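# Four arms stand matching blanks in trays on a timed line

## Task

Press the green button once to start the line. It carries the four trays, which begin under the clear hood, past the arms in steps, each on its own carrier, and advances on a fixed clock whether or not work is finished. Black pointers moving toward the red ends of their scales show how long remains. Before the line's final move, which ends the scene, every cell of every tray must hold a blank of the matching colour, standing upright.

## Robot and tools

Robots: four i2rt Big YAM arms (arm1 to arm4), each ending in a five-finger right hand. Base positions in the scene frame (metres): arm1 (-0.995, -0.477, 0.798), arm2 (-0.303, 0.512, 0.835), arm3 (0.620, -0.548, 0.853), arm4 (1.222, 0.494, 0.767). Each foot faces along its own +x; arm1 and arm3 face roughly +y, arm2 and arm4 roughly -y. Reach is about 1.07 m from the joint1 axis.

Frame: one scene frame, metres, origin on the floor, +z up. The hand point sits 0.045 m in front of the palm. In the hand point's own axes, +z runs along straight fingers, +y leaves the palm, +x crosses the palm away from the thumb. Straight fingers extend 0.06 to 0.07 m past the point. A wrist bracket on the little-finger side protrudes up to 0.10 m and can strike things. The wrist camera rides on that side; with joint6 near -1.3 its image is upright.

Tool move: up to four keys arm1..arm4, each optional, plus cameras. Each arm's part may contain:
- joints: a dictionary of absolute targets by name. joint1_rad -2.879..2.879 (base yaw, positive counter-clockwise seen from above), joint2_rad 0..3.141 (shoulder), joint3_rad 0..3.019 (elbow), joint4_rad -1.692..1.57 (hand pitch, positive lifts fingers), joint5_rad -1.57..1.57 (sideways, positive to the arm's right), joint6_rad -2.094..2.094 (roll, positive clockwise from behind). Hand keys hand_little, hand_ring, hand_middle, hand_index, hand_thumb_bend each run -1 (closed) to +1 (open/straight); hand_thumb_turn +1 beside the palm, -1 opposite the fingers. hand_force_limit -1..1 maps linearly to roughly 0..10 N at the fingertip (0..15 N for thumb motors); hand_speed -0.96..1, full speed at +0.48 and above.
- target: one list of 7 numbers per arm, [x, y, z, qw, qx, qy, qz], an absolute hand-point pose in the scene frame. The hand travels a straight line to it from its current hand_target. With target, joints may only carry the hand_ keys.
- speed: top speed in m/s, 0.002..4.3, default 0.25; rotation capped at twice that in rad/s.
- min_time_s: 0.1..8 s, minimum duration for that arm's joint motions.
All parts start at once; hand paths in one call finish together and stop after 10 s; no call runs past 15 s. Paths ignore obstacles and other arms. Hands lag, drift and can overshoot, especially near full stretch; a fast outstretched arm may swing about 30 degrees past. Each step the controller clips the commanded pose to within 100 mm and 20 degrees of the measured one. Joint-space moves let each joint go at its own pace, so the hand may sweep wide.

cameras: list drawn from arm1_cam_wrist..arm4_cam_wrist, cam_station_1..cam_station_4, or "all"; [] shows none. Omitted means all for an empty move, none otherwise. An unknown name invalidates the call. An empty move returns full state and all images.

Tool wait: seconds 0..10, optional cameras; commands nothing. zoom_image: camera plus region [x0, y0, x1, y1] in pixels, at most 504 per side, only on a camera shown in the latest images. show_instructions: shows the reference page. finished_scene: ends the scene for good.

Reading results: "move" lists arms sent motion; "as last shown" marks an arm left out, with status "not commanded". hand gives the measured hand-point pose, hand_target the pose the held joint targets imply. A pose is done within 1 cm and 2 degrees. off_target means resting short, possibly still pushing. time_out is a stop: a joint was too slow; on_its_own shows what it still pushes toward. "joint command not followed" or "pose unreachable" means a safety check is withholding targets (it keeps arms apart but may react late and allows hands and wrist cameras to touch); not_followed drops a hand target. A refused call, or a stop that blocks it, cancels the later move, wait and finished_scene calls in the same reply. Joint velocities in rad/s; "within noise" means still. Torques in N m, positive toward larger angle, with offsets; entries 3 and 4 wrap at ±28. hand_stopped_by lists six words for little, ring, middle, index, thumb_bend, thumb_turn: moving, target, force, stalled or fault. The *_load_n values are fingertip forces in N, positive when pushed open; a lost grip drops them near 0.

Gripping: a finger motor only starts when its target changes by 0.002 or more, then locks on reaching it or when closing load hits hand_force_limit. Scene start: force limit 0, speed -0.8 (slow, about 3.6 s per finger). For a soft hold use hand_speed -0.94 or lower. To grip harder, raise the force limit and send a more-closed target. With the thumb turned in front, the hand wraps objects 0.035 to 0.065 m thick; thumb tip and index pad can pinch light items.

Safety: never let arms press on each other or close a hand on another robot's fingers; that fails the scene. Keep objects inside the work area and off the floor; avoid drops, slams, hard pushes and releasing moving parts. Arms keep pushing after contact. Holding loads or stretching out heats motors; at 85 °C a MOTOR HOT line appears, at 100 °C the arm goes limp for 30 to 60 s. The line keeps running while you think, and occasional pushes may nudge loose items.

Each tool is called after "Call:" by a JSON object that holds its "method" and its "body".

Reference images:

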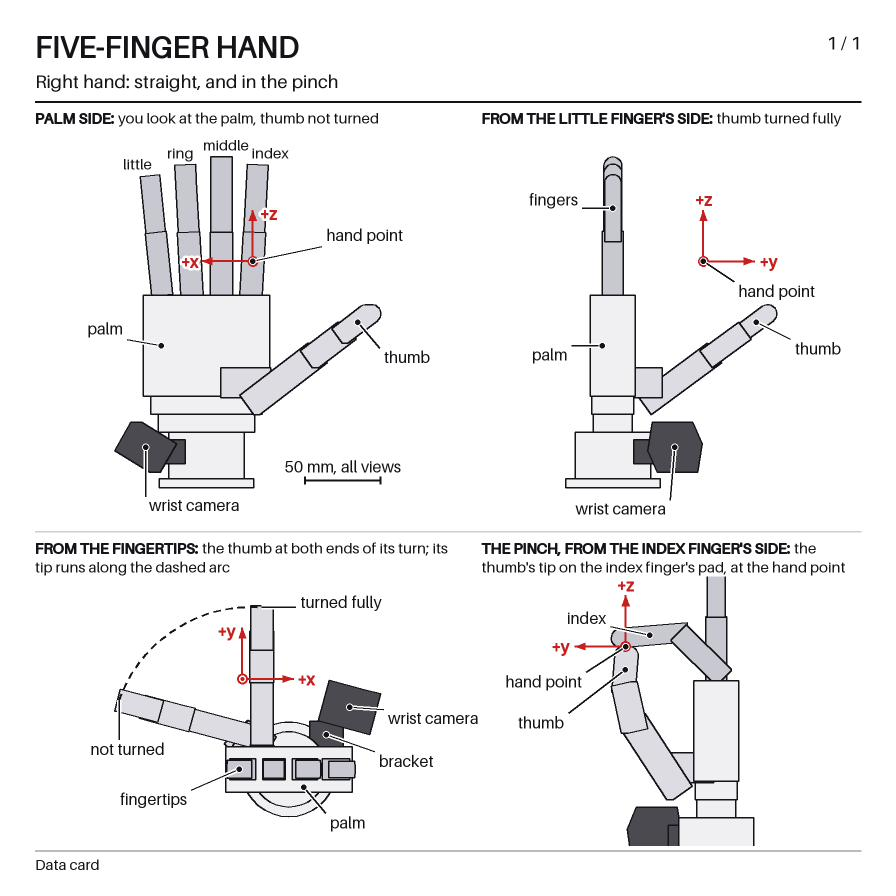

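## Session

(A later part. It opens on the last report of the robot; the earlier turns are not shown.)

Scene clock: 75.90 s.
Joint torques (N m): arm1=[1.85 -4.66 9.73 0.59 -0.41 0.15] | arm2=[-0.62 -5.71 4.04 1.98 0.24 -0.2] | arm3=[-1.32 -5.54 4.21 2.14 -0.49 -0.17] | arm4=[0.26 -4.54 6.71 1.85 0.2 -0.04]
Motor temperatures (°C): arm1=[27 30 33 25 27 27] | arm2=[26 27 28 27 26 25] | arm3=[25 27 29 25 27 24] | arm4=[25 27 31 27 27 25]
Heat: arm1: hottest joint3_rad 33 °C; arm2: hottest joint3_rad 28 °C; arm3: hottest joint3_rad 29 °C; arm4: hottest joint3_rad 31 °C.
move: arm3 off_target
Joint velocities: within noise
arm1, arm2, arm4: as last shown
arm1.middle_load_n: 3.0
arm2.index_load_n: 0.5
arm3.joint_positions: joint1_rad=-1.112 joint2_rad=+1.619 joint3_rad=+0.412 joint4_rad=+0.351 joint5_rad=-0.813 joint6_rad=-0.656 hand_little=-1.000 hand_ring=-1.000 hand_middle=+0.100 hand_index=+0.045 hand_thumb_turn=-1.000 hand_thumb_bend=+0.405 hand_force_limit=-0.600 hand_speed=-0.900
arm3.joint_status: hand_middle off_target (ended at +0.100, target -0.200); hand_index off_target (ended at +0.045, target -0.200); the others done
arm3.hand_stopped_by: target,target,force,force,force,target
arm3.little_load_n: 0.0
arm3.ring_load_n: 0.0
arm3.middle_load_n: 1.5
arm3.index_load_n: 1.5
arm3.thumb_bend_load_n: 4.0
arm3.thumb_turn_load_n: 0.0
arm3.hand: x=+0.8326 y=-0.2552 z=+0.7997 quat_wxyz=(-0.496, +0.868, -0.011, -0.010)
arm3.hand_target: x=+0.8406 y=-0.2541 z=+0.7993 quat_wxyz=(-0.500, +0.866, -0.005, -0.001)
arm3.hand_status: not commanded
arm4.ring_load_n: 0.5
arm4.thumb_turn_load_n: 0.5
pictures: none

Call:
{"method": "move", "body": {"arm2": {"joints": {"hand_thumb_bend": 0.8, "hand_middle": 0.25, "hand_index": 0.25, "hand_speed": -0.8}}, "arm3": {"target": [0.841, -0.254, 0.90, 0.5, -0.866, 0, 0], "speed": 0.1}, "arm4": {"target": [1.4545, 0.2255, 0.90, 0, 0, -0.866, 0.5], "speed": 0.1}, "cameras": ["arm2_cam_wrist", "arm3_cam_wrist", "arm4_cam_wrist"]}}

Scene clock: 79.77 s.
Joint torques (N m): arm1=[1.85 -4.66 9.74 0.59 -0.41 0.15] | arm2=[-0.56 -5.71 4.05 1.98 0.24 -0.2] | arm3=[-1.08 -5.54 8.77 1.05 -0.51 -0.14] | arm4=[1.79 -4.6 13.44 0.77 0.34 0.03]
Motor temperatures (°C): arm1=[27 30 33 25 27 27] | arm2=[26 27 28 27 26 25] | arm3=[25 27 29 25 27 24] | arm4=[25 27 32 27 27 25]
Heat: arm1: hottest joint3_rad 33 °C; arm2: hottest joint3_rad 28 °C; arm3: hottest joint3_rad 29 °C; arm4: hottest joint3_rad 32 °C.
move: arm2 done; arm3 off_target; arm4 off_target
Joint velocities: within noise
arm1: as last shown
arm1.middle_load_n: 3.5
arm2.joint_positions: joint1_rad=+1.117 joint2_rad=+1.424 joint3_rad=+0.357 joint4_rad=+0.261 joint5_rad=+0.800 joint6_rad=+0.659 hand_little=-1.000 hand_ring=-1.000 hand_middle=+0.250 hand_index=+0.250 hand_thumb_turn=-1.000 hand_thumb_bend=+0.800 hand_force_limit=-0.600 hand_speed=-0.800
arm2.joint_status: all done
arm2.hand_stopped_by: target,target,target,target,target,target
arm2.little_load_n: 0.0
arm2.ring_load_n: 0.0
arm2.middle_load_n: 0.0
arm2.index_load_n: 0.0
arm2.thumb_bend_load_n: 0.0
arm2.thumb_turn_load_n: 0.0
arm2.hand: x=-0.0455 y=+0.2253 z=+0.8083 quat_wxyz=(+0.001, +0.000, -0.867, +0.498)
arm2.hand_target: x=-0.0486 y=+0.2247 z=+0.8060 quat_wxyz=(+0.001, +0.000, -0.866, +0.499)
arm2.hand_status: not commanded
arm3.joint_positions: joint1_rad=-1.112 joint2_rad=+1.283 joint3_rad=+0.462 joint4_rad=-0.068 joint5_rad=-0.813 joint6_rad=-0.665 hand_little=-1.000 hand_ring=-1.000 hand_middle=+0.100 hand_index=+0.045 hand_thumb_turn=-1.000 hand_thumb_bend=+0.405 hand_force_limit=-0.600 hand_speed=-0.900
arm3.joint_status: not commanded
arm3.hand_stopped_by: target,target,force,force,force,target
arm3.little_load_n: 0.0
arm3.ring_load_n: 0.0
arm3.middle_load_n: 2.0
arm3.index_load_n: 1.5
arm3.thumb_bend_load_n: 3.5
arm3.thumb_turn_load_n: 0.0
arm3.hand: x=+0.8229 y=-0.2627 z=+0.8809 quat_wxyz=(-0.488, +0.872, -0.014, -0.020)
arm3.hand_target: x=+0.8413 y=-0.2538 z=+0.8991 quat_wxyz=(-0.500, +0.866, +0.000, +0.000)
arm3.hand_status: off_target (0.028 m and 3.1 deg from the pose sent, 0.101 m and 1.7 deg at the start)
arm4.joint_positions: joint1_rad=+0.902 joint2_rad=+0.885 joint3_rad=+0.466 joint4_rad=-0.465 joint5_rad=+0.822 joint6_rad=+0.669 hand_little=-1.000 hand_ring=-1.000 hand_middle=+0.100 hand_index=+0.083 hand_thumb_turn=-1.000 hand_thumb_bend=+0.402 hand_force_limit=-0.600 hand_speed=-0.900
arm4.joint_status: not commanded
arm4.hand_stopped_by: target,target,target,force,force,target
arm4.little_load_n: 0.0
arm4.ring_load_n: 0.0
arm4.middle_load_n: 2.5
arm4.index_load_n: 2.0
arm4.thumb_bend_load_n: 4.0
arm4.thumb_turn_load_n: 0.5
arm4.hand: x=+1.4391 y=+0.2367 z=+0.8664 quat_wxyz=(+0.021, +0.012, -0.874, +0.486)
arm4.hand_target: x=+1.4548 y=+0.2255 z=+0.8991 quat_wxyz=(+0.000, +0.000, -0.866, +0.500)
arm4.hand_status: off_target (0.039 m and 3.4 deg from the pose sent, 0.094 m and 0.4 deg at the start)
arm2_cam_wrist: T_world_to_cam=[[-0.23228, 0.50205, -0.83306, 0.54813], [0.87514, 0.48165, 0.04626, -0.09371], [0.42447, -0.7183, -0.55124, 0.74399]] pos_world=[-0.10647, 0.30436, 0.87108]
arm3_cam_wrist: T_world_to_cam=[[0.23199, -0.46678, -0.8534, 0.4443], [-0.7983, -0.59265, 0.10715, 0.40092], [-0.55578, 0.65641, -0.51012, 1.1977]] pos_world=[0.88265, -0.3412, 0.94719]
arm4_cam_wrist: T_world_to_cam=[[-0.32978, 0.44393, -0.83317, 1.0968], [0.83048, 0.5561, -0.03241, -1.29635], [0.44894, -0.70262, -0.55207, 0.11067]] pos_world=[1.38861, 0.31176, 0.9329]

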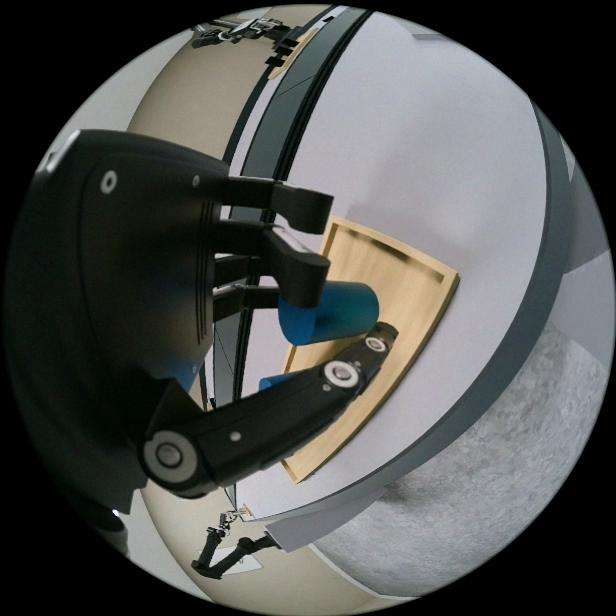

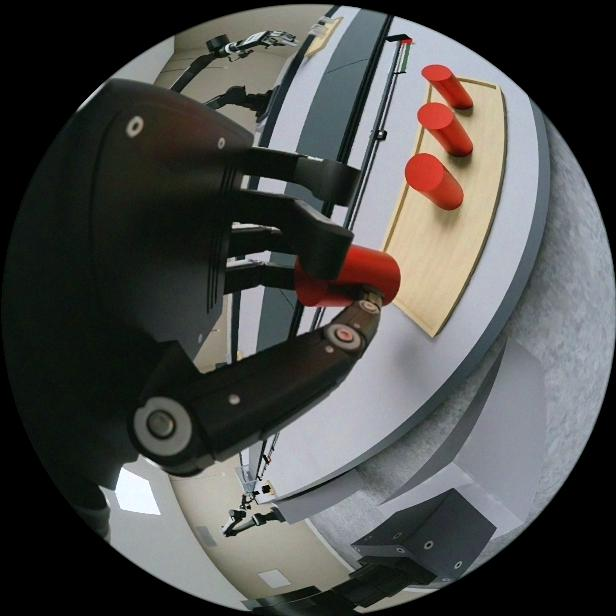

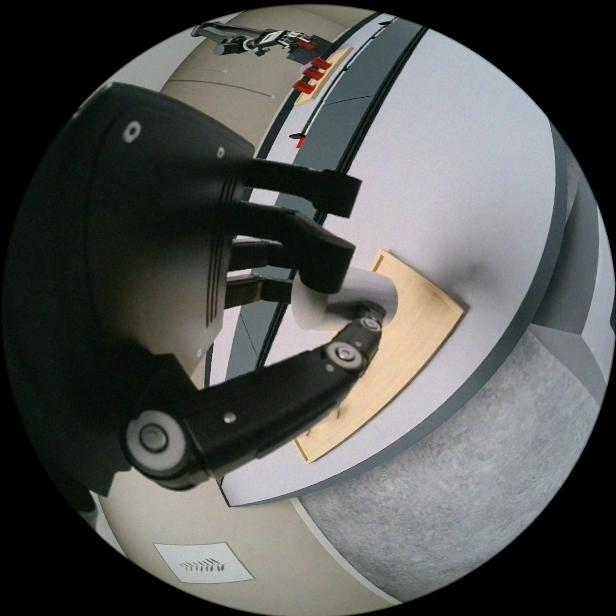

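Call:
{"method": "move", "body": {"arm2": {"target": [-0.049, 0.224, 0.93, 0, 0, -0.866, 0.5], "speed": 0.12, "joints": {"hand_thumb_bend": 0.95}}, "arm1": {"target": [-0.89, -0.13, 0.95, 0.4997, -0.8654, 0.0325, -0.0187], "speed": 0.15}, "arm3": {"target": [0.51, -0.13, 0.95, 0.5, -0.866, 0, 0], "speed": 0.15}, "arm4": {"target": [1.22, 0.13, 0.95, 0, 0, -0.866, 0.5], "speed": 0.15}}}

Call:
{"method": "move", "body": {"arm2": {"target": [-0.466, 0.26, 0.93, 0, 0, -0.866, 0.5], "speed": 0.25, "joints": {"hand_thumb_turn": 1, "hand_thumb_bend": 1, "hand_index": -1, "hand_middle": -1, "hand_speed": 0.2}}, "cameras": ["all"]}}

Call:
{"method": "zoom_image", "body": {"camera": "cam_station_2", "region": [60, 80, 240, 260]}}

Call:
{"method": "zoom_image", "body": {"camera": "arm2_cam_wrist", "region": [300, 200, 520, 420]}}

Scene clock: 83.70 s.
Joint torques (N m): arm1=[1.85 -3.43 11.1 2.54 -0.07 0.22] | arm2=[-0.62 -4.13 12.37 0.34 0.16 -0.2] | arm3=[-0.32 -3.37 10.48 2.95 0.31 0.19] | arm4=[1.73 -3.31 14.68 2.7 -0.4 0.02]
Motor temperatures (°C): arm1=[27 30 34 25 27 27] | arm2=[26 27 28 27 26 25] | arm3=[25 27 30 25 27 24] | arm4=[25 27 32 27 27 25]
Heat: arm1: hottest joint3_rad 34 °C; arm2: hottest joint3_rad 28 °C; arm3: hottest joint3_rad 30 °C; arm4: hottest joint3_rad 32 °C.
move: arm1 off_target; arm2 off_target; arm3 off_target; arm4 off_target
Joint velocities: within noise
arm1.joint_positions: joint1_rad=-0.451 joint2_rad=+0.830 joint3_rad=+0.472 joint4_rad=-0.315 joint5_rad=-0.386 joint6_rad=-0.278 hand_little=-1.000 hand_ring=-1.000 hand_middle=+0.101 hand_index=+0.045 hand_thumb_turn=-1.000 hand_thumb_bend=+0.407 hand_force_limit=-0.600 hand_speed=-0.900
arm1.joint_status: not commanded
arm1.hand_stopped_by: target,target,target,force,force,target
arm1.little_load_n: 0.0
arm1.ring_load_n: 0.0
arm1.middle_load_n: 3.5
arm1.index_load_n: 1.5
arm1.thumb_bend_load_n: 4.0
arm1.thumb_turn_load_n: 0.0
arm1.hand: x=-0.8983 y=-0.1527 z=+0.9137 quat_wxyz=(-0.462, +0.886, -0.035, +0.006)
arm1.hand_target: x=-0.8882 y=-0.1322 z=+0.9496 quat_wxyz=(-0.498, +0.867, -0.029, +0.022)
arm1.hand_status: off_target (0.044 m and 5.1 deg from the pose sent, 0.159 m and 1.9 deg at the start)
arm2.joint_positions: joint1_rad=+1.110 joint2_rad=+1.030 joint3_rad=+0.457 joint4_rad=-0.253 joint5_rad=+0.797 joint6_rad=+0.650 hand_little=-1.000 hand_ring=-1.000 hand_middle=+0.250 hand_index=+0.250 hand_thumb_turn=-1.000 hand_thumb_bend=+0.950 hand_force_limit=-0.600 hand_speed=-0.800
arm2.joint_status: all done
arm2.hand_stopped_by: target,target,target,target,target,target
arm2.little_load_n: 0.0
arm2.ring_load_n: 0.0
arm2.middle_load_n: 0.0
arm2.index_load_n: 0.0
arm2.thumb_bend_load_n: 0.0
arm2.thumb_turn_load_n: 0.0
arm2.hand: x=-0.0592 y=+0.2331 z=+0.9076 quat_wxyz=(+0.010, +0.006, -0.870, +0.493)
arm2.hand_target: x=-0.0477 y=+0.2232 z=+0.9288 quat_wxyz=(+0.000, +0.000, -0.866, +0.500)
arm2.hand_status: off_target (0.026 m and 1.7 deg from the pose sent, 0.122 m and 0.2 deg at the start)
arm3.joint_positions: joint1_rad=+0.152 joint2_rad=+1.099 joint3_rad=+0.449 joint4_rad=+0.021 joint5_rad=+0.215 joint6_rad=+0.095 hand_little=-1.000 hand_ring=-1.000 hand_middle=+0.100 hand_index=+0.045 hand_thumb_turn=-1.000 hand_thumb_bend=+0.405 hand_force_limit=-0.600 hand_speed=-0.900
arm3.joint_status: not commanded
arm3.hand_stopped_by: target,target,force,force,force,target
arm3.little_load_n: 0.0
arm3.ring_load_n: 0.0
arm3.middle_load_n: 1.5
arm3.index_load_n: 1.5
arm3.thumb_bend_load_n: 3.5
arm3.thumb_turn_load_n: 0.0
arm3.hand: x=+0.5225 y=-0.1601 z=+0.9191 quat_wxyz=(-0.467, +0.884, +0.026, +0.018)
arm3.hand_target: x=+0.5137 y=-0.1357 z=+0.9479 quat_wxyz=(-0.497, +0.868, +0.016, +0.007)
arm3.hand_status: off_target (0.045 m and 5.6 deg from the pose sent, 0.347 m and 3.1 deg at the start)
arm4.joint_positions: joint1_rad=-0.242 joint2_rad=+0.727 joint3_rad=+0.492 joint4_rad=-0.396 joint5_rad=-0.105 joint6_rad=-0.041 hand_little=-1.000 hand_ring=-1.000 hand_middle=+0.100 hand_index=+0.083 hand_thumb_turn=-1.000 hand_thumb_bend=+0.402 hand_force_limit=-0.600 hand_speed=-0.900
arm4.joint_status: not commanded
arm4.hand_stopped_by: target,target,target,force,force,target
arm4.little_load_n: 0.0
arm4.ring_load_n: 0.0
arm4.middle_load_n: 2.5
arm4.index_load_n: 2.5
arm4.thumb_bend_load_n: 4.0
arm4.thumb_turn_load_n: 0.0
arm4.hand: x=+1.2232 y=+0.1574 z=+0.9056 quat_wxyz=(-0.007, -0.019, -0.890, +0.455)
arm4.hand_target: x=+1.2186 y=+0.1327 z=+0.9492 quat_wxyz=(+0.000, -0.011, -0.868, +0.497)
arm4.hand_status: off_target (0.052 m and 6.4 deg from the pose sent, 0.258 m and 3.4 deg at the start)
pictures: none

Scene clock: 86.47 s.
Joint torques (N m): arm1=[1.9 -3.49 11.1 2.54 -0.07 0.23] | arm2=[0.09 -0.5 12.79 0.24 -0.84 -0.15] | arm3=[-0.32 -3.37 10.5 2.95 0.31 0.19] | arm4=[1.26 -2.32 14.71 2.58 -0.38 -0.03]
Motor temperatures (°C): arm1=[27 30 34 25 27 27] | arm2=[26 27 28 27 26 25] | arm3=[25 27 30 25 27 24] | arm4=[25 27 32 27 27 25]
Heat: arm1: hottest joint3_rad 34 °C; arm2: hottest joint3_rad 28 °C; arm3: hottest joint3_rad 30 °C; arm4: hottest joint3_rad 32 °C.
move: arm2 off_target
Joint velocities: within noise
arm1, arm3, arm4: as last shown
arm1.joint_positions: joint1_rad=-0.451 joint2_rad=+0.830 joint3_rad=+0.472 joint4_rad=-0.315 joint5_rad=-0.386 joint6_rad=-0.276 hand_little=-1.000 hand_ring=-1.000 hand_middle=+0.101 hand_index=+0.045 hand_thumb_turn=-1.000 hand_thumb_bend=+0.407 hand_force_limit=-0.600 hand_speed=-0.900
arm1.middle_load_n: 3.0
arm1.hand: x=-0.8984 y=-0.1527 z=+0.9138 quat_wxyz=(-0.462, +0.886, -0.035, +0.005)
arm1.hand_target: x=-0.8883 y=-0.1321 z=+0.9496 quat_wxyz=(-0.498, +0.867, -0.029, +0.022)
arm2.joint_positions: joint1_rad=-0.916 joint2_rad=+0.879 joint3_rad=+0.380 joint4_rad=-0.377 joint5_rad=-0.847 joint6_rad=-0.645 hand_little=-1.000 hand_ring=-1.000 hand_middle=-1.000 hand_index=-1.000 hand_thumb_turn=+1.000 hand_thumb_bend=+1.000 hand_force_limit=-0.600 hand_speed=+0.200
arm2.joint_status: all done
arm2.hand_stopped_by: target,target,target,target,target,target
arm2.little_load_n: 0.5
arm2.ring_load_n: 0.0
arm2.middle_load_n: 0.5
arm2.index_load_n: 0.0
arm2.thumb_bend_load_n: 0.0
arm2.thumb_turn_load_n: 0.0
arm2.hand: x=-0.4506 y=+0.2664 z=+0.9146 quat_wxyz=(-0.017, -0.029, -0.868, +0.495)
arm2.hand_target: x=-0.4620 y=+0.2589 z=+0.9317 quat_wxyz=(-0.009, -0.019, -0.865, +0.501)
arm2.hand_status: off_target (0.023 m and 4.0 deg from the pose sent, 0.408 m and 1.7 deg at the start)
arm3.index_load_n: 2.0
arm4.thumb_bend_load_n: 3.5
pictures: arm1_cam_wrist, arm2_cam_wrist, arm3_cam_wrist, arm4_cam_wrist, cam_station_1, cam_station_2, cam_station_3, cam_station_4
arm1_cam_wrist: T_world_to_cam=[[0.16826, -0.5628, -0.80929, 0.8087], [-0.86343, -0.48023, 0.15445, -0.98823], [-0.47557, 0.67278, -0.56674, 0.31012]] pos_world=[-0.84185, -0.22809, 0.98286]
arm2_cam_wrist: T_world_to_cam=[[-0.16459, 0.51484, -0.84134, 0.55658], [0.88618, 0.45173, 0.10307, 0.1971], [0.43312, -0.72861, -0.5306, 0.99187]] pos_world=[-0.51266, 0.3471, 0.97423]
arm3_cam_wrist: T_world_to_cam=[[0.33543, -0.49607, -0.80088, 0.48733], [-0.78576, -0.61629, 0.05264, 0.25759], [-0.51969, 0.61164, -0.59651, 1.03627]] pos_world=[0.57747, -0.23332, 0.99488]
arm4_cam_wrist: T_world_to_cam=[[-0.24978, 0.5107, -0.82267, 0.97557], [0.84493, 0.52995, 0.07244, -1.18023], [0.47297, -0.677, -0.56388, 0.15068]] pos_world=[1.16963, 0.22925, 0.97304]

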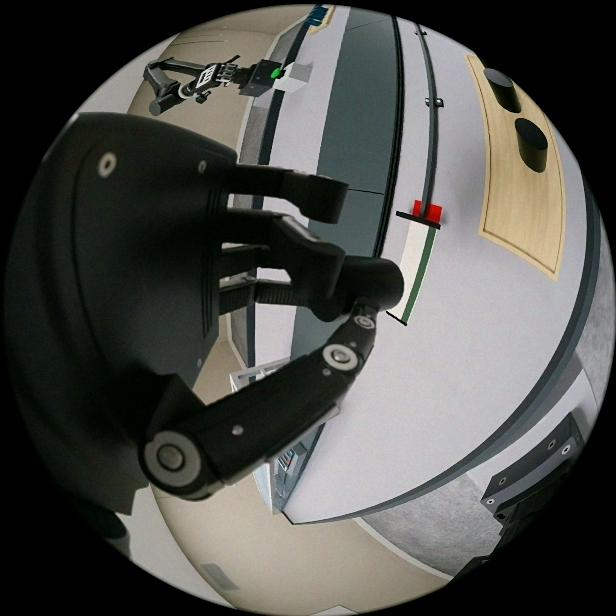

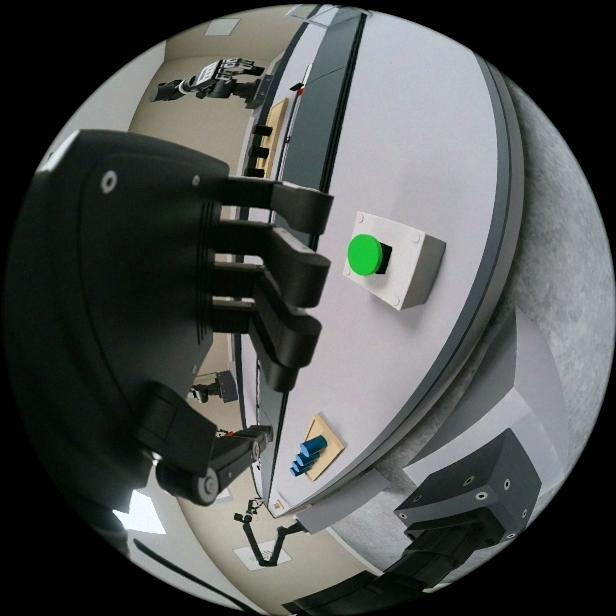

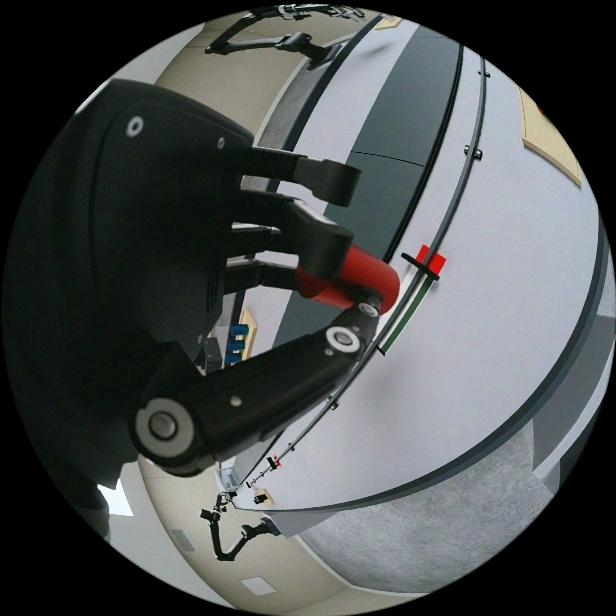

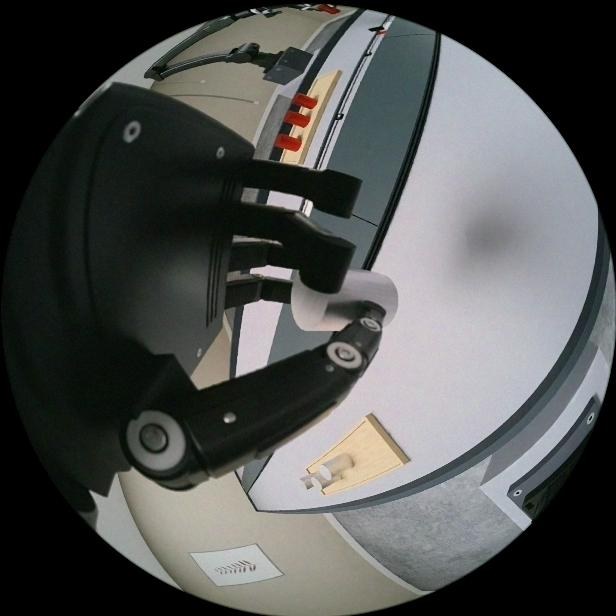

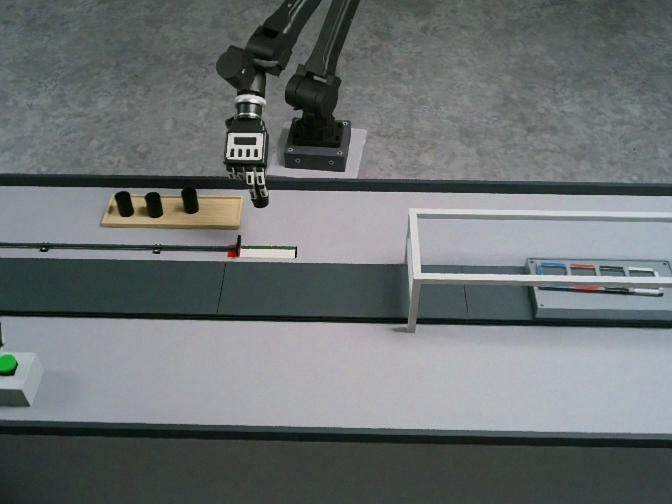

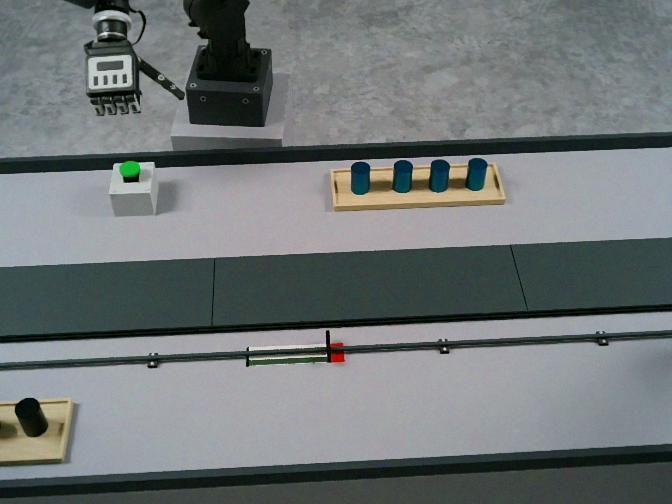

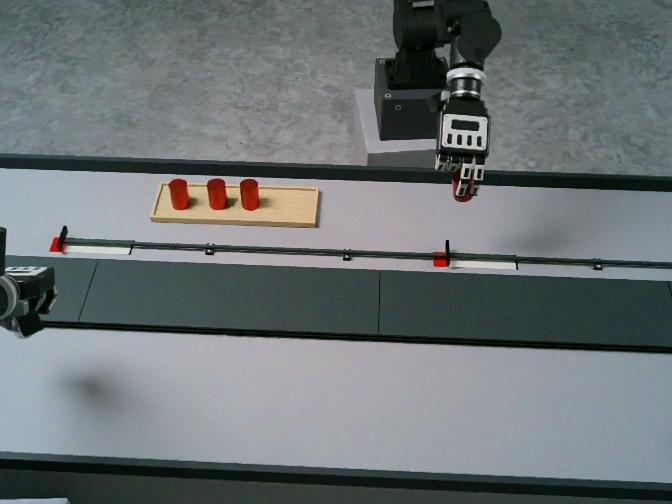

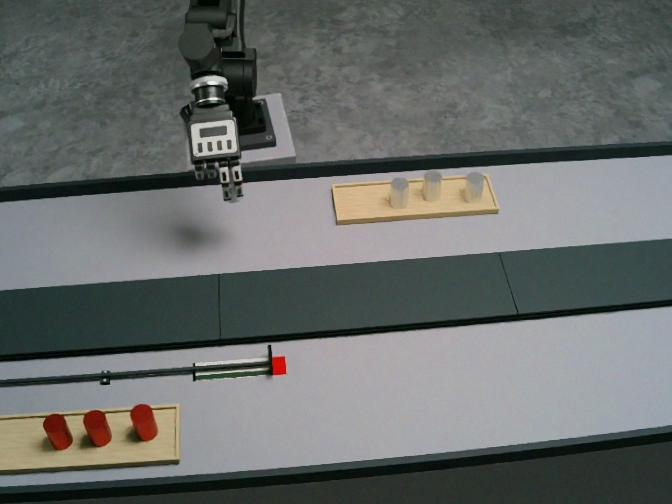

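Scaled by 2.800.

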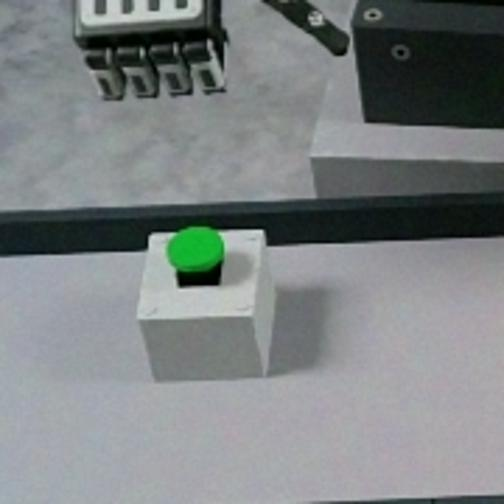

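Scaled by 2.291 from the camera's image (finer frame: 880x880).

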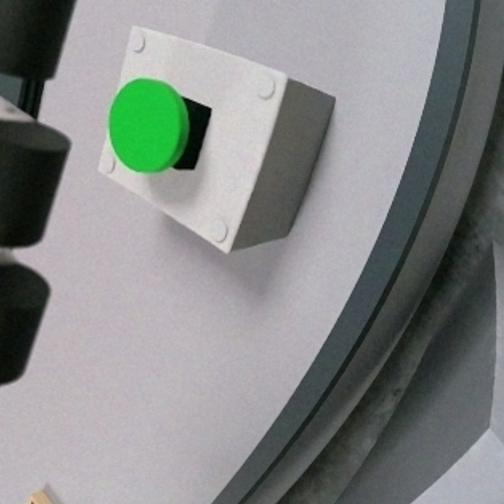

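Call:
{"method": "move", "body": {"arm2": {"target": [-0.441, 0.213, 0.865, 0, 0, -0.8192, 0.5736], "speed": 0.15}, "cameras": ["arm2_cam_wrist", "cam_station_2", "cam_station_1"]}}

Call:
{"method": "zoom_image", "body": {"camera": "cam_station_2", "region": [60, 80, 240, 260]}}

Call:
{"method": "zoom_image", "body": {"camera": "arm2_cam_wrist", "region": [260, 180, 480, 400]}}

Scene clock: 89.97 s.
Joint torques (N m): arm1=[1.9 -3.43 11.08 2.52 -0.07 0.23] | arm2=[0.44 -2.32 5.09 2.26 -0.29 0.06] | arm3=[-0.32 -3.37 10.5 2.95 0.31 0.19] | arm4=[1.79 -1.9 14.58 2.82 -0.38 0]
Motor temperatures (°C): arm1=[27 30 35 26 27 27] | arm2=[26 27 29 27 26 25] | arm3=[25 27 31 26 27 24] | arm4=[25 27 33 27 27 25]
Heat: arm1: hottest joint3_rad 35 °C; arm2: hottest joint3_rad 29 °C; arm3: hottest joint3_rad 31 °C; arm4: hottest joint3_rad 33 °C.
move: arm2 done
Joint velocities: within noise
arm1, arm3, arm4: as last shown
arm1.middle_load_n: 3.5
arm2.joint_positions: joint1_rad=-0.761 joint2_rad=+1.183 joint3_rad=+0.215 joint4_rad=+0.427 joint5_rad=-0.835 joint6_rad=-0.416 hand_little=-1.000 hand_ring=-1.000 hand_middle=-1.000 hand_index=-1.000 hand_thumb_turn=+1.000 hand_thumb_bend=+1.000 hand_force_limit=-0.600 hand_speed=+0.200
arm2.joint_status: not commanded
arm2.hand_stopped_by: target,target,target,target,target,target
arm2.little_load_n: 0.0
arm2.ring_load_n: 0.0
arm2.middle_load_n: 0.0
arm2.index_load_n: 0.0
arm2.thumb_bend_load_n: 0.0
arm2.thumb_turn_load_n: 0.0
arm2.hand: x=-0.4403 y=+0.2121 z=+0.8667 quat_wxyz=(+0.000, +0.012, -0.821, +0.571)
arm2.hand_target: x=-0.4376 y=+0.2124 z=+0.8643 quat_wxyz=(-0.001, +0.010, -0.820, +0.572)
arm2.hand_status: done (0.002 m and 1.4 deg from the pose sent, 0.073 m and 11.4 deg at the start)
arm3.index_load_n: 1.5
arm3.thumb_bend_load_n: 3.0
arm4.middle_load_n: 2.0
arm4.index_load_n: 2.0
pictures: arm2_cam_wrist, cam_station_1, cam_station_2
arm2_cam_wrist: T_world_to_cam=[[-0.2501, 0.34657, -0.90407, 0.59835], [0.86483, 0.49981, -0.04764, 0.32846], [0.43535, -0.79378, -0.42473, 0.84549]] pos_world=[-0.5025, 0.29959, 0.9157]

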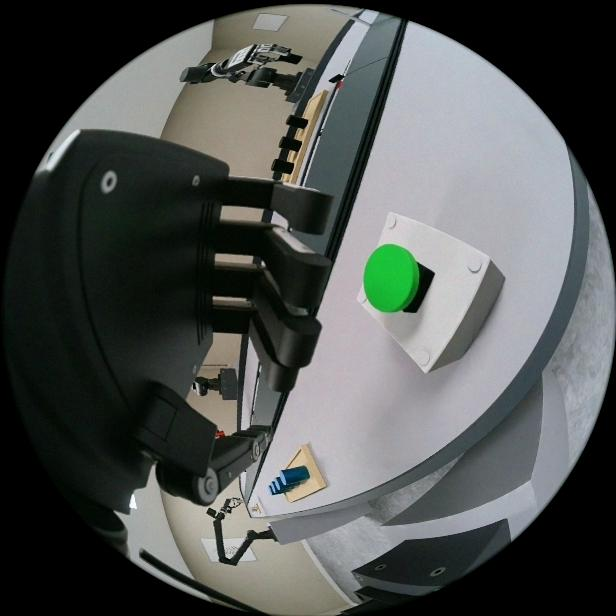

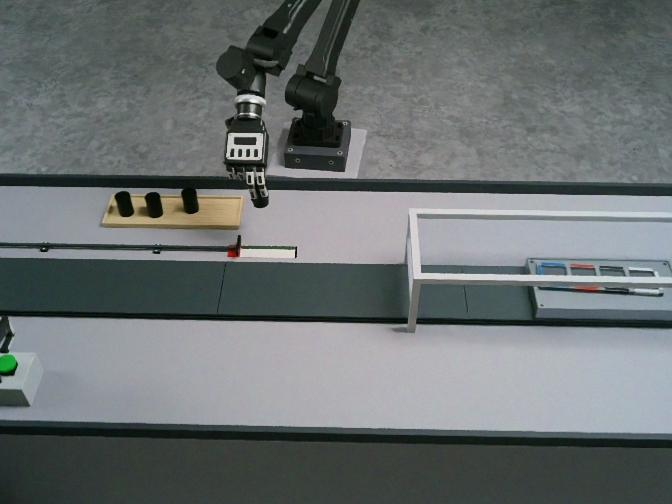

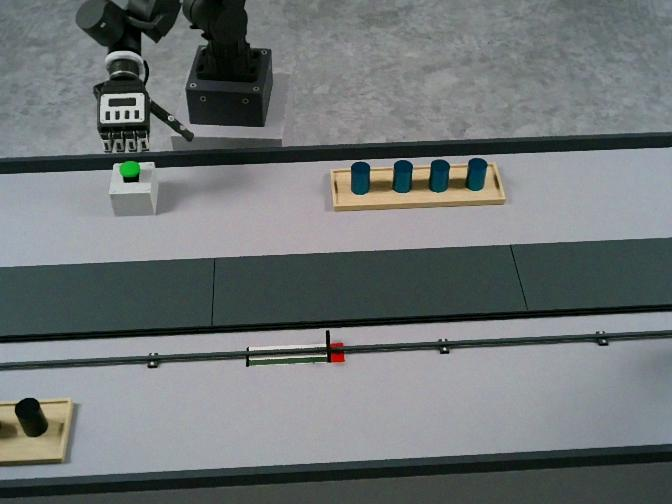

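Scaled by 2.800.

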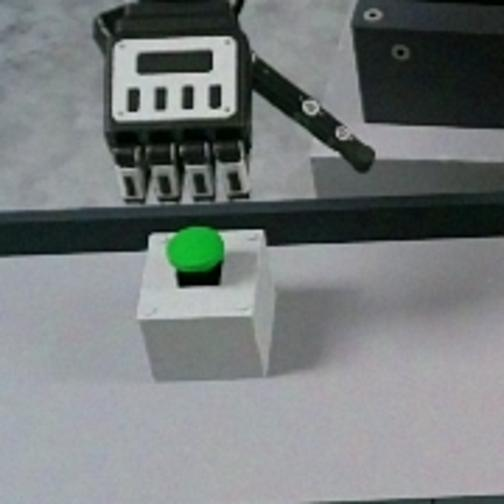

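Scaled by 2.291 from the camera's image (finer frame: 880x880).

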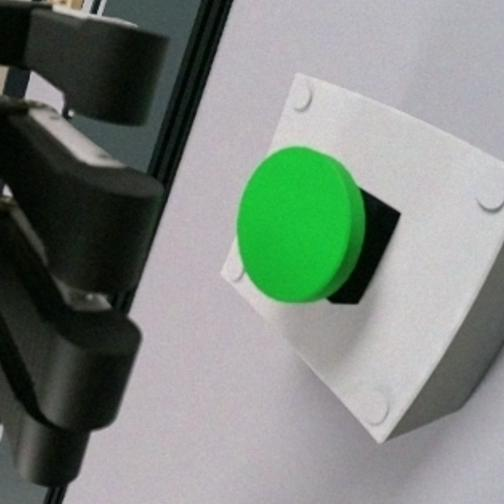

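Call:
{"method": "move", "body": {"arm2": {"target": [-0.443, 0.203, 0.830, 0, 0, -0.8192, 0.5736], "speed": 0.1}}}

Call:
{"method": "move", "body": {"arm2": {"target": [-0.443, 0.203, 0.800, 0, 0, -0.8192, 0.5736], "speed": 0.05}, "cameras": ["arm2_cam_wrist", "cam_station_2", "cam_station_1"]}}

Call:
{"method": "zoom_image", "body": {"camera": "cam_station_2", "region": [60, 80, 240, 260]}}

Scene clock: 92.27 s.
Joint torques (N m): arm1=[1.85 -3.49 11.1 2.52 -0.07 0.23] | arm2=[0.56 -4.31 3.14 2.26 -0.28 -0.02] | arm3=[-0.32 -3.37 10.48 2.95 0.31 0.19] | arm4=[1.9 -2.43 14.67 2.7 -0.31 -0.04]
Motor temperatures (°C): arm1=[27 30 36 26 27 27] | arm2=[26 27 29 27 26 25] | arm3=[25 27 31 26 27 24] | arm4=[25 27 33 27 27 25]
Heat: arm1: hottest joint3_rad 36 °C; arm2: hottest joint3_rad 29 °C; arm3: hottest joint3_rad 31 °C; arm4: hottest joint3_rad 33 °C.
move: arm2 done
Joint velocities: within noise
arm1, arm3, arm4: as last shown
arm1.little_load_n: 0.5
arm2.joint_positions: joint1_rad=-0.758 joint2_rad=+1.432 joint3_rad=+0.204 joint4_rad=+0.704 joint5_rad=-0.807 joint6_rad=-0.381 hand_little=-1.000 hand_ring=-1.000 hand_middle=-1.000 hand_index=-1.000 hand_thumb_turn=+1.000 hand_thumb_bend=+1.000 hand_force_limit=-0.600 hand_speed=+0.200
arm2.joint_status: not commanded
arm2.hand_stopped_by: target,target,target,target,target,target
arm2.little_load_n: 0.0
arm2.ring_load_n: 0.5
arm2.middle_load_n: 0.0
arm2.index_load_n: 0.0
arm2.thumb_bend_load_n: 0.0
arm2.thumb_turn_load_n: 0.0
arm2.hand: x=-0.4506 y=+0.2055 z=+0.8317 quat_wxyz=(+0.005, -0.005, -0.821, +0.572)
arm2.hand_target: x=-0.4472 y=+0.2055 z=+0.8309 quat_wxyz=(+0.005, -0.005, -0.819, +0.574)
arm2.hand_status: done (0.008 m and 0.8 deg from the pose sent, 0.038 m and 1.4 deg at the start)
arm3.thumb_bend_load_n: 3.5
arm4.middle_load_n: 2.5
arm4.thumb_bend_load_n: 4.0
pictures: none

Scene clock: 93.53 s.
Joint torques (N m): arm1=[1.85 -3.43 11.1 2.54 -0.07 0.23] | arm2=[0.79 -3.9 1.47 1.69 -0.25 -0.04] | arm3=[-0.32 -3.37 10.48 2.96 0.31 0.19] | arm4=[1.26 -2.96 14.8 2.43 -0.33 0.03]
Motor temperatures (°C): arm1=[27 30 36 26 27 27] | arm2=[26 27 28 27 26 25] | arm3=[25 27 31 26 27 24] | arm4=[25 27 33 27 27 25]
Heat: arm1: hottest joint3_rad 36 °C; arm2: hottest joint3_rad 28 °C; arm3: hottest joint3_rad 31 °C; arm4: hottest joint3_rad 33 °C.
move: arm2 off_target
Joint velocities: within noise
arm1, arm3, arm4: as last shown
arm1.little_load_n: 0.0
arm1.thumb_turn_load_n: -0.5
arm2.joint_positions: joint1_rad=-0.744 joint2_rad=+1.620 joint3_rad=+0.201 joint4_rad=+0.933 joint5_rad=-0.820 joint6_rad=-0.361 hand_little=-1.000 hand_ring=-1.000 hand_middle=-1.000 hand_index=-1.000 hand_thumb_turn=+1.000 hand_thumb_bend=+1.000 hand_force_limit=-0.600 hand_speed=+0.200
arm2.joint_status: not commanded
arm2.hand_stopped_by: target,target,target,target,target,target
arm2.little_load_n: 0.0
arm2.ring_load_n: 0.0
arm2.middle_load_n: 0.0
arm2.index_load_n: 0.0
arm2.thumb_bend_load_n: 0.0
arm2.thumb_turn_load_n: 0.0
arm2.hand: x=-0.4484 y=+0.1988 z=+0.8109 quat_wxyz=(+0.002, +0.004, -0.812, +0.583)
arm2.hand_target: x=-0.4401 y=+0.2025 z=+0.8028 quat_wxyz=(-0.008, -0.001, -0.818, +0.576)
arm2.hand_status: off_target (0.013 m and 1.4 deg from the pose sent, 0.033 m and 0.8 deg at the start)
arm3.index_load_n: 2.0
arm4.index_load_n: 2.5
arm4.thumb_bend_load_n: 3.5
pictures: arm2_cam_wrist, cam_station_1, cam_station_2
arm2_cam_wrist: T_world_to_cam=[[-0.241, 0.32393, -0.91487, 0.56787], [0.87219, 0.48574, -0.05777, 0.35372], [0.42568, -0.81187, -0.39959, 0.79362]] pos_world=[-0.50948, 0.28856, 0.85708]

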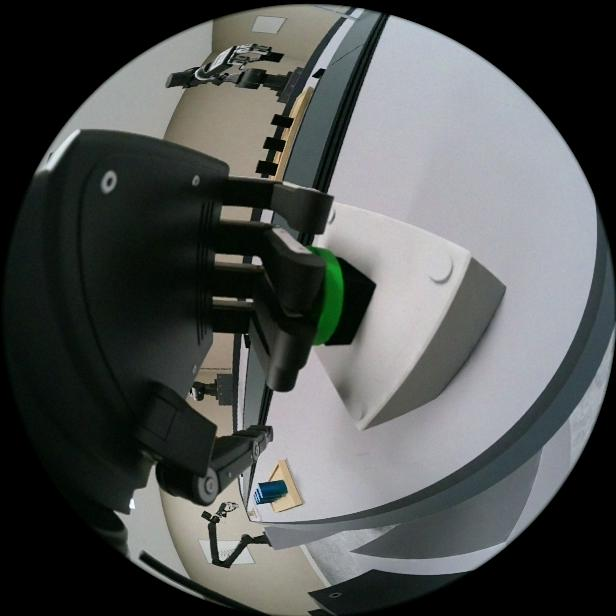

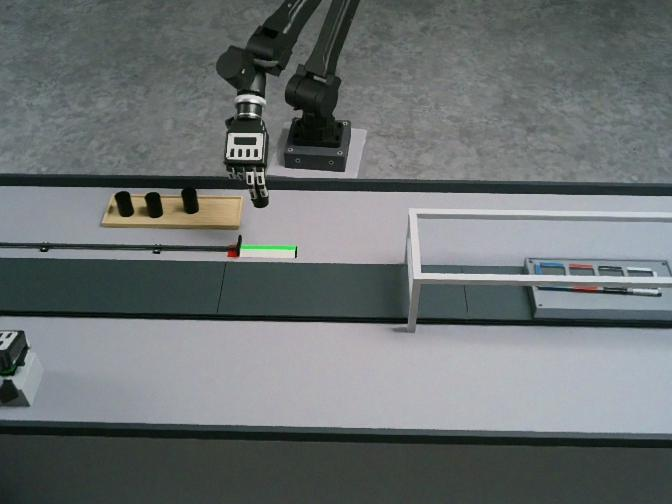

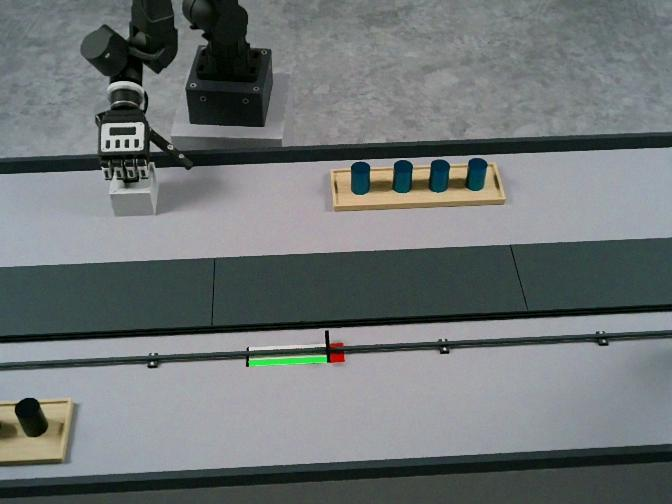

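Scaled by 2.800.

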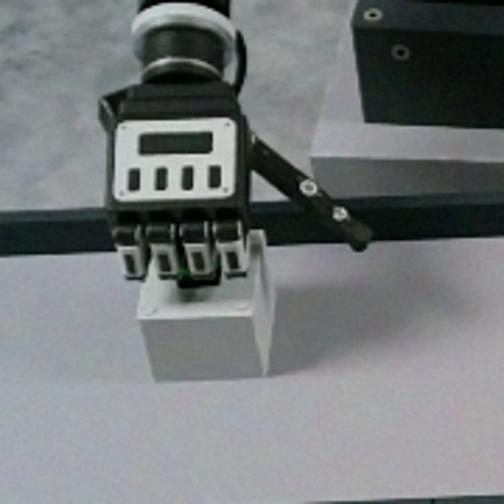

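Call:
{"method": "move", "body": {"arm2": {"target": [-0.43, 0.21, 0.93, 0, 0, -0.866, 0.5], "speed": 0.3}, "cameras": ["cam_station_2", "cam_station_1"]}}

Call:
{"method": "move", "body": {"arm2": {"target": [-0.049, 0.224, 0.90, 0, 0, -0.866, 0.5], "speed": 0.3, "joints": {"hand_thumb_turn": -1, "hand_thumb_bend": 0.8, "hand_index": 0.25, "hand_middle": 0.25, "hand_speed": 0.2}}, "cameras": ["cam_station_2", "cam_station_1", "arm1_cam_wrist"]}}

Scene clock: 95.37 s.
Joint torques (N m): arm1=[1.9 -3.43 11.1 2.52 -0.07 0.23] | arm2=[0.56 -1.2 12.75 0.5 -0.3 -0.21] | arm3=[-0.32 -3.37 10.5 2.95 0.31 0.19] | arm4=[1.67 -2.55 14.67 2.66 -0.4 -0.01]
Motor temperatures (°C): arm1=[27 30 37 26 27 27] | arm2=[26 27 29 27 26 25] | arm3=[25 27 32 26 27 24] | arm4=[25 27 34 27 27 25]
Heat: arm1: hottest joint3_rad 37 °C; arm2: hottest joint3_rad 29 °C; arm3: hottest joint3_rad 32 °C; arm4: hottest joint3_rad 34 °C.
move: arm2 off_target
Joint velocities: within noise
arm1, arm3, arm4: as last shown
arm1.thumb_turn_load_n: 0.0
arm2.joint_positions: joint1_rad=-0.657 joint2_rad=+0.889 joint3_rad=+0.351 joint4_rad=-0.175 joint5_rad=-0.652 joint6_rad=-0.435 hand_little=-1.000 hand_ring=-1.000 hand_middle=-1.000 hand_index=-1.000 hand_thumb_turn=+1.000 hand_thumb_bend=+1.000 hand_force_limit=-0.600 hand_speed=+0.200
arm2.joint_status: not commanded
arm2.hand_stopped_by: target,target,target,target,target,target
arm2.little_load_n: 0.0
arm2.ring_load_n: 0.5
arm2.middle_load_n: 0.0
arm2.index_load_n: 0.0
arm2.thumb_bend_load_n: 0.0
arm2.thumb_turn_load_n: 0.0
arm2.hand: x=-0.4233 y=+0.2212 z=+0.9087 quat_wxyz=(-0.006, -0.015, -0.872, +0.490)
arm2.hand_target: x=-0.4325 y=+0.2107 z=+0.9263 quat_wxyz=(+0.005, -0.004, -0.868, +0.497)
arm2.hand_status: off_target (0.025 m and 2.3 deg from the pose sent, 0.121 m and 11.3 deg at the start)
arm3.index_load_n: 1.5
arm4.index_load_n: 2.0
pictures: cam_station_1, cam_station_2

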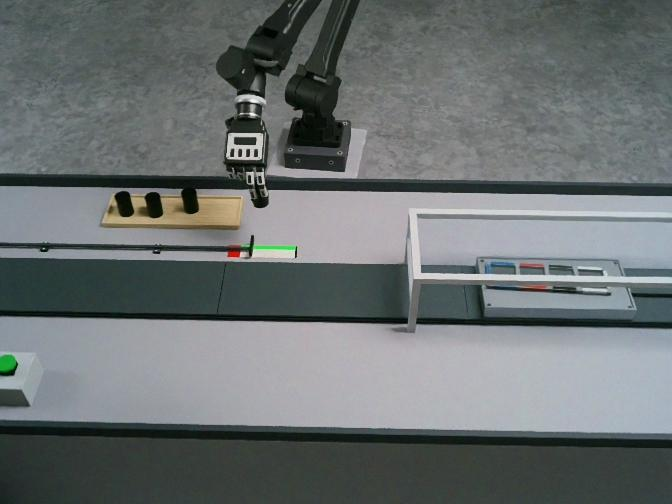

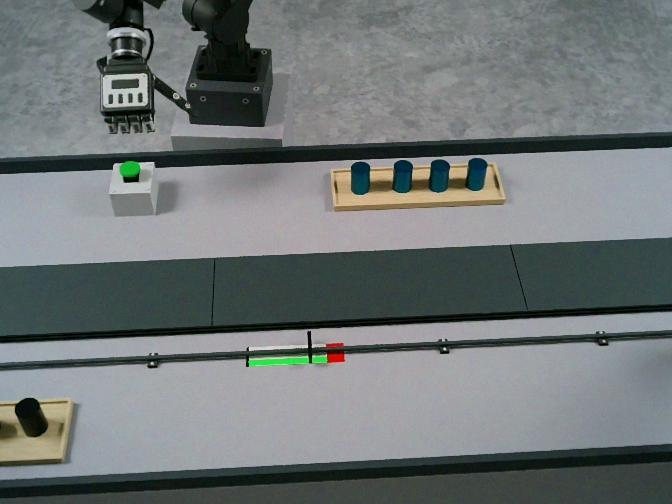

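Scene clock: 97.70 s.
Joint torques (N m): arm1=[1.85 -3.43 11.1 2.54 -0.07 0.23] | arm2=[-0.5 -2.84 11.41 1.99 0.56 -0.02] | arm3=[-0.32 -3.37 10.48 2.96 0.31 0.19] | arm4=[1.61 -2.61 14.6 2.71 -0.39 0]
Motor temperatures (°C): arm1=[27 30 37 26 27 27] | arm2=[26 27 29 27 26 25] | arm3=[25 27 32 26 27 24] | arm4=[25 27 34 27 27 25]
Heat: arm1: hottest joint3_rad 37 °C; arm2: hottest joint3_rad 29 °C; arm3: hottest joint3_rad 32 °C; arm4: hottest joint3_rad 34 °C.
move: arm2 off_target
Joint velocities: within noise
arm1, arm3, arm4: as last shown
arm1.index_load_n: 1.0
arm2.joint_positions: joint1_rad=+1.109 joint2_rad=+1.065 joint3_rad=+0.403 joint4_rad=-0.181 joint5_rad=+0.785 joint6_rad=+0.587 hand_little=-1.000 hand_ring=-1.000 hand_middle=+0.250 hand_index=+0.250 hand_thumb_turn=-1.000 hand_thumb_bend=+0.800 hand_force_limit=-0.600 hand_speed=+0.200
arm2.joint_status: all done
arm2.hand_stopped_by: target,target,target,target,target,target
arm2.little_load_n: 0.0
arm2.ring_load_n: 0.0
arm2.middle_load_n: 0.0
arm2.index_load_n: 0.0
arm2.thumb_bend_load_n: 0.0
arm2.thumb_turn_load_n: 0.0
arm2.hand: x=-0.0707 y=+0.2409 z=+0.8798 quat_wxyz=(+0.028, +0.039, -0.873, +0.485)
arm2.hand_target: x=-0.0536 y=+0.2260 z=+0.9003 quat_wxyz=(+0.008, +0.018, -0.865, +0.501)
arm2.hand_status: off_target (0.034 m and 5.8 deg from the pose sent, 0.374 m and 2.3 deg at the start)
arm3.middle_load_n: 2.0
arm4.thumb_turn_load_n: 0.5
pictures: arm1_cam_wrist, cam_station_1, cam_station_2
arm1_cam_wrist: T_world_to_cam=[[0.16826, -0.5628, -0.80929, 0.8087], [-0.86343, -0.48023, 0.15445, -0.98823], [-0.47557, 0.67278, -0.56674, 0.31012]] pos_world=[-0.84185, -0.22809, 0.98286]

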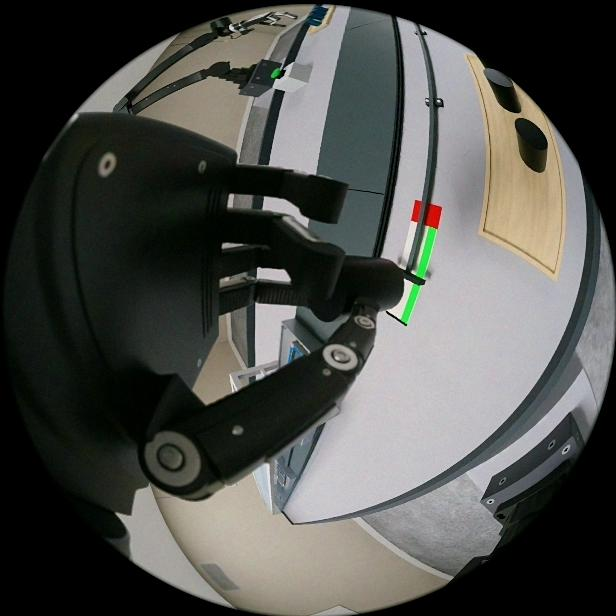

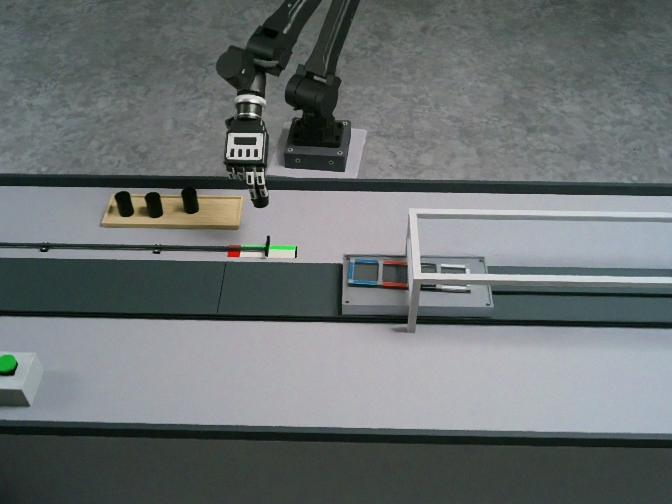

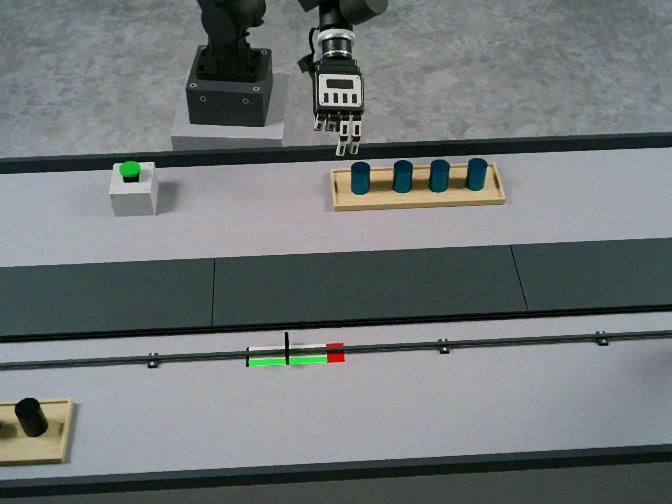

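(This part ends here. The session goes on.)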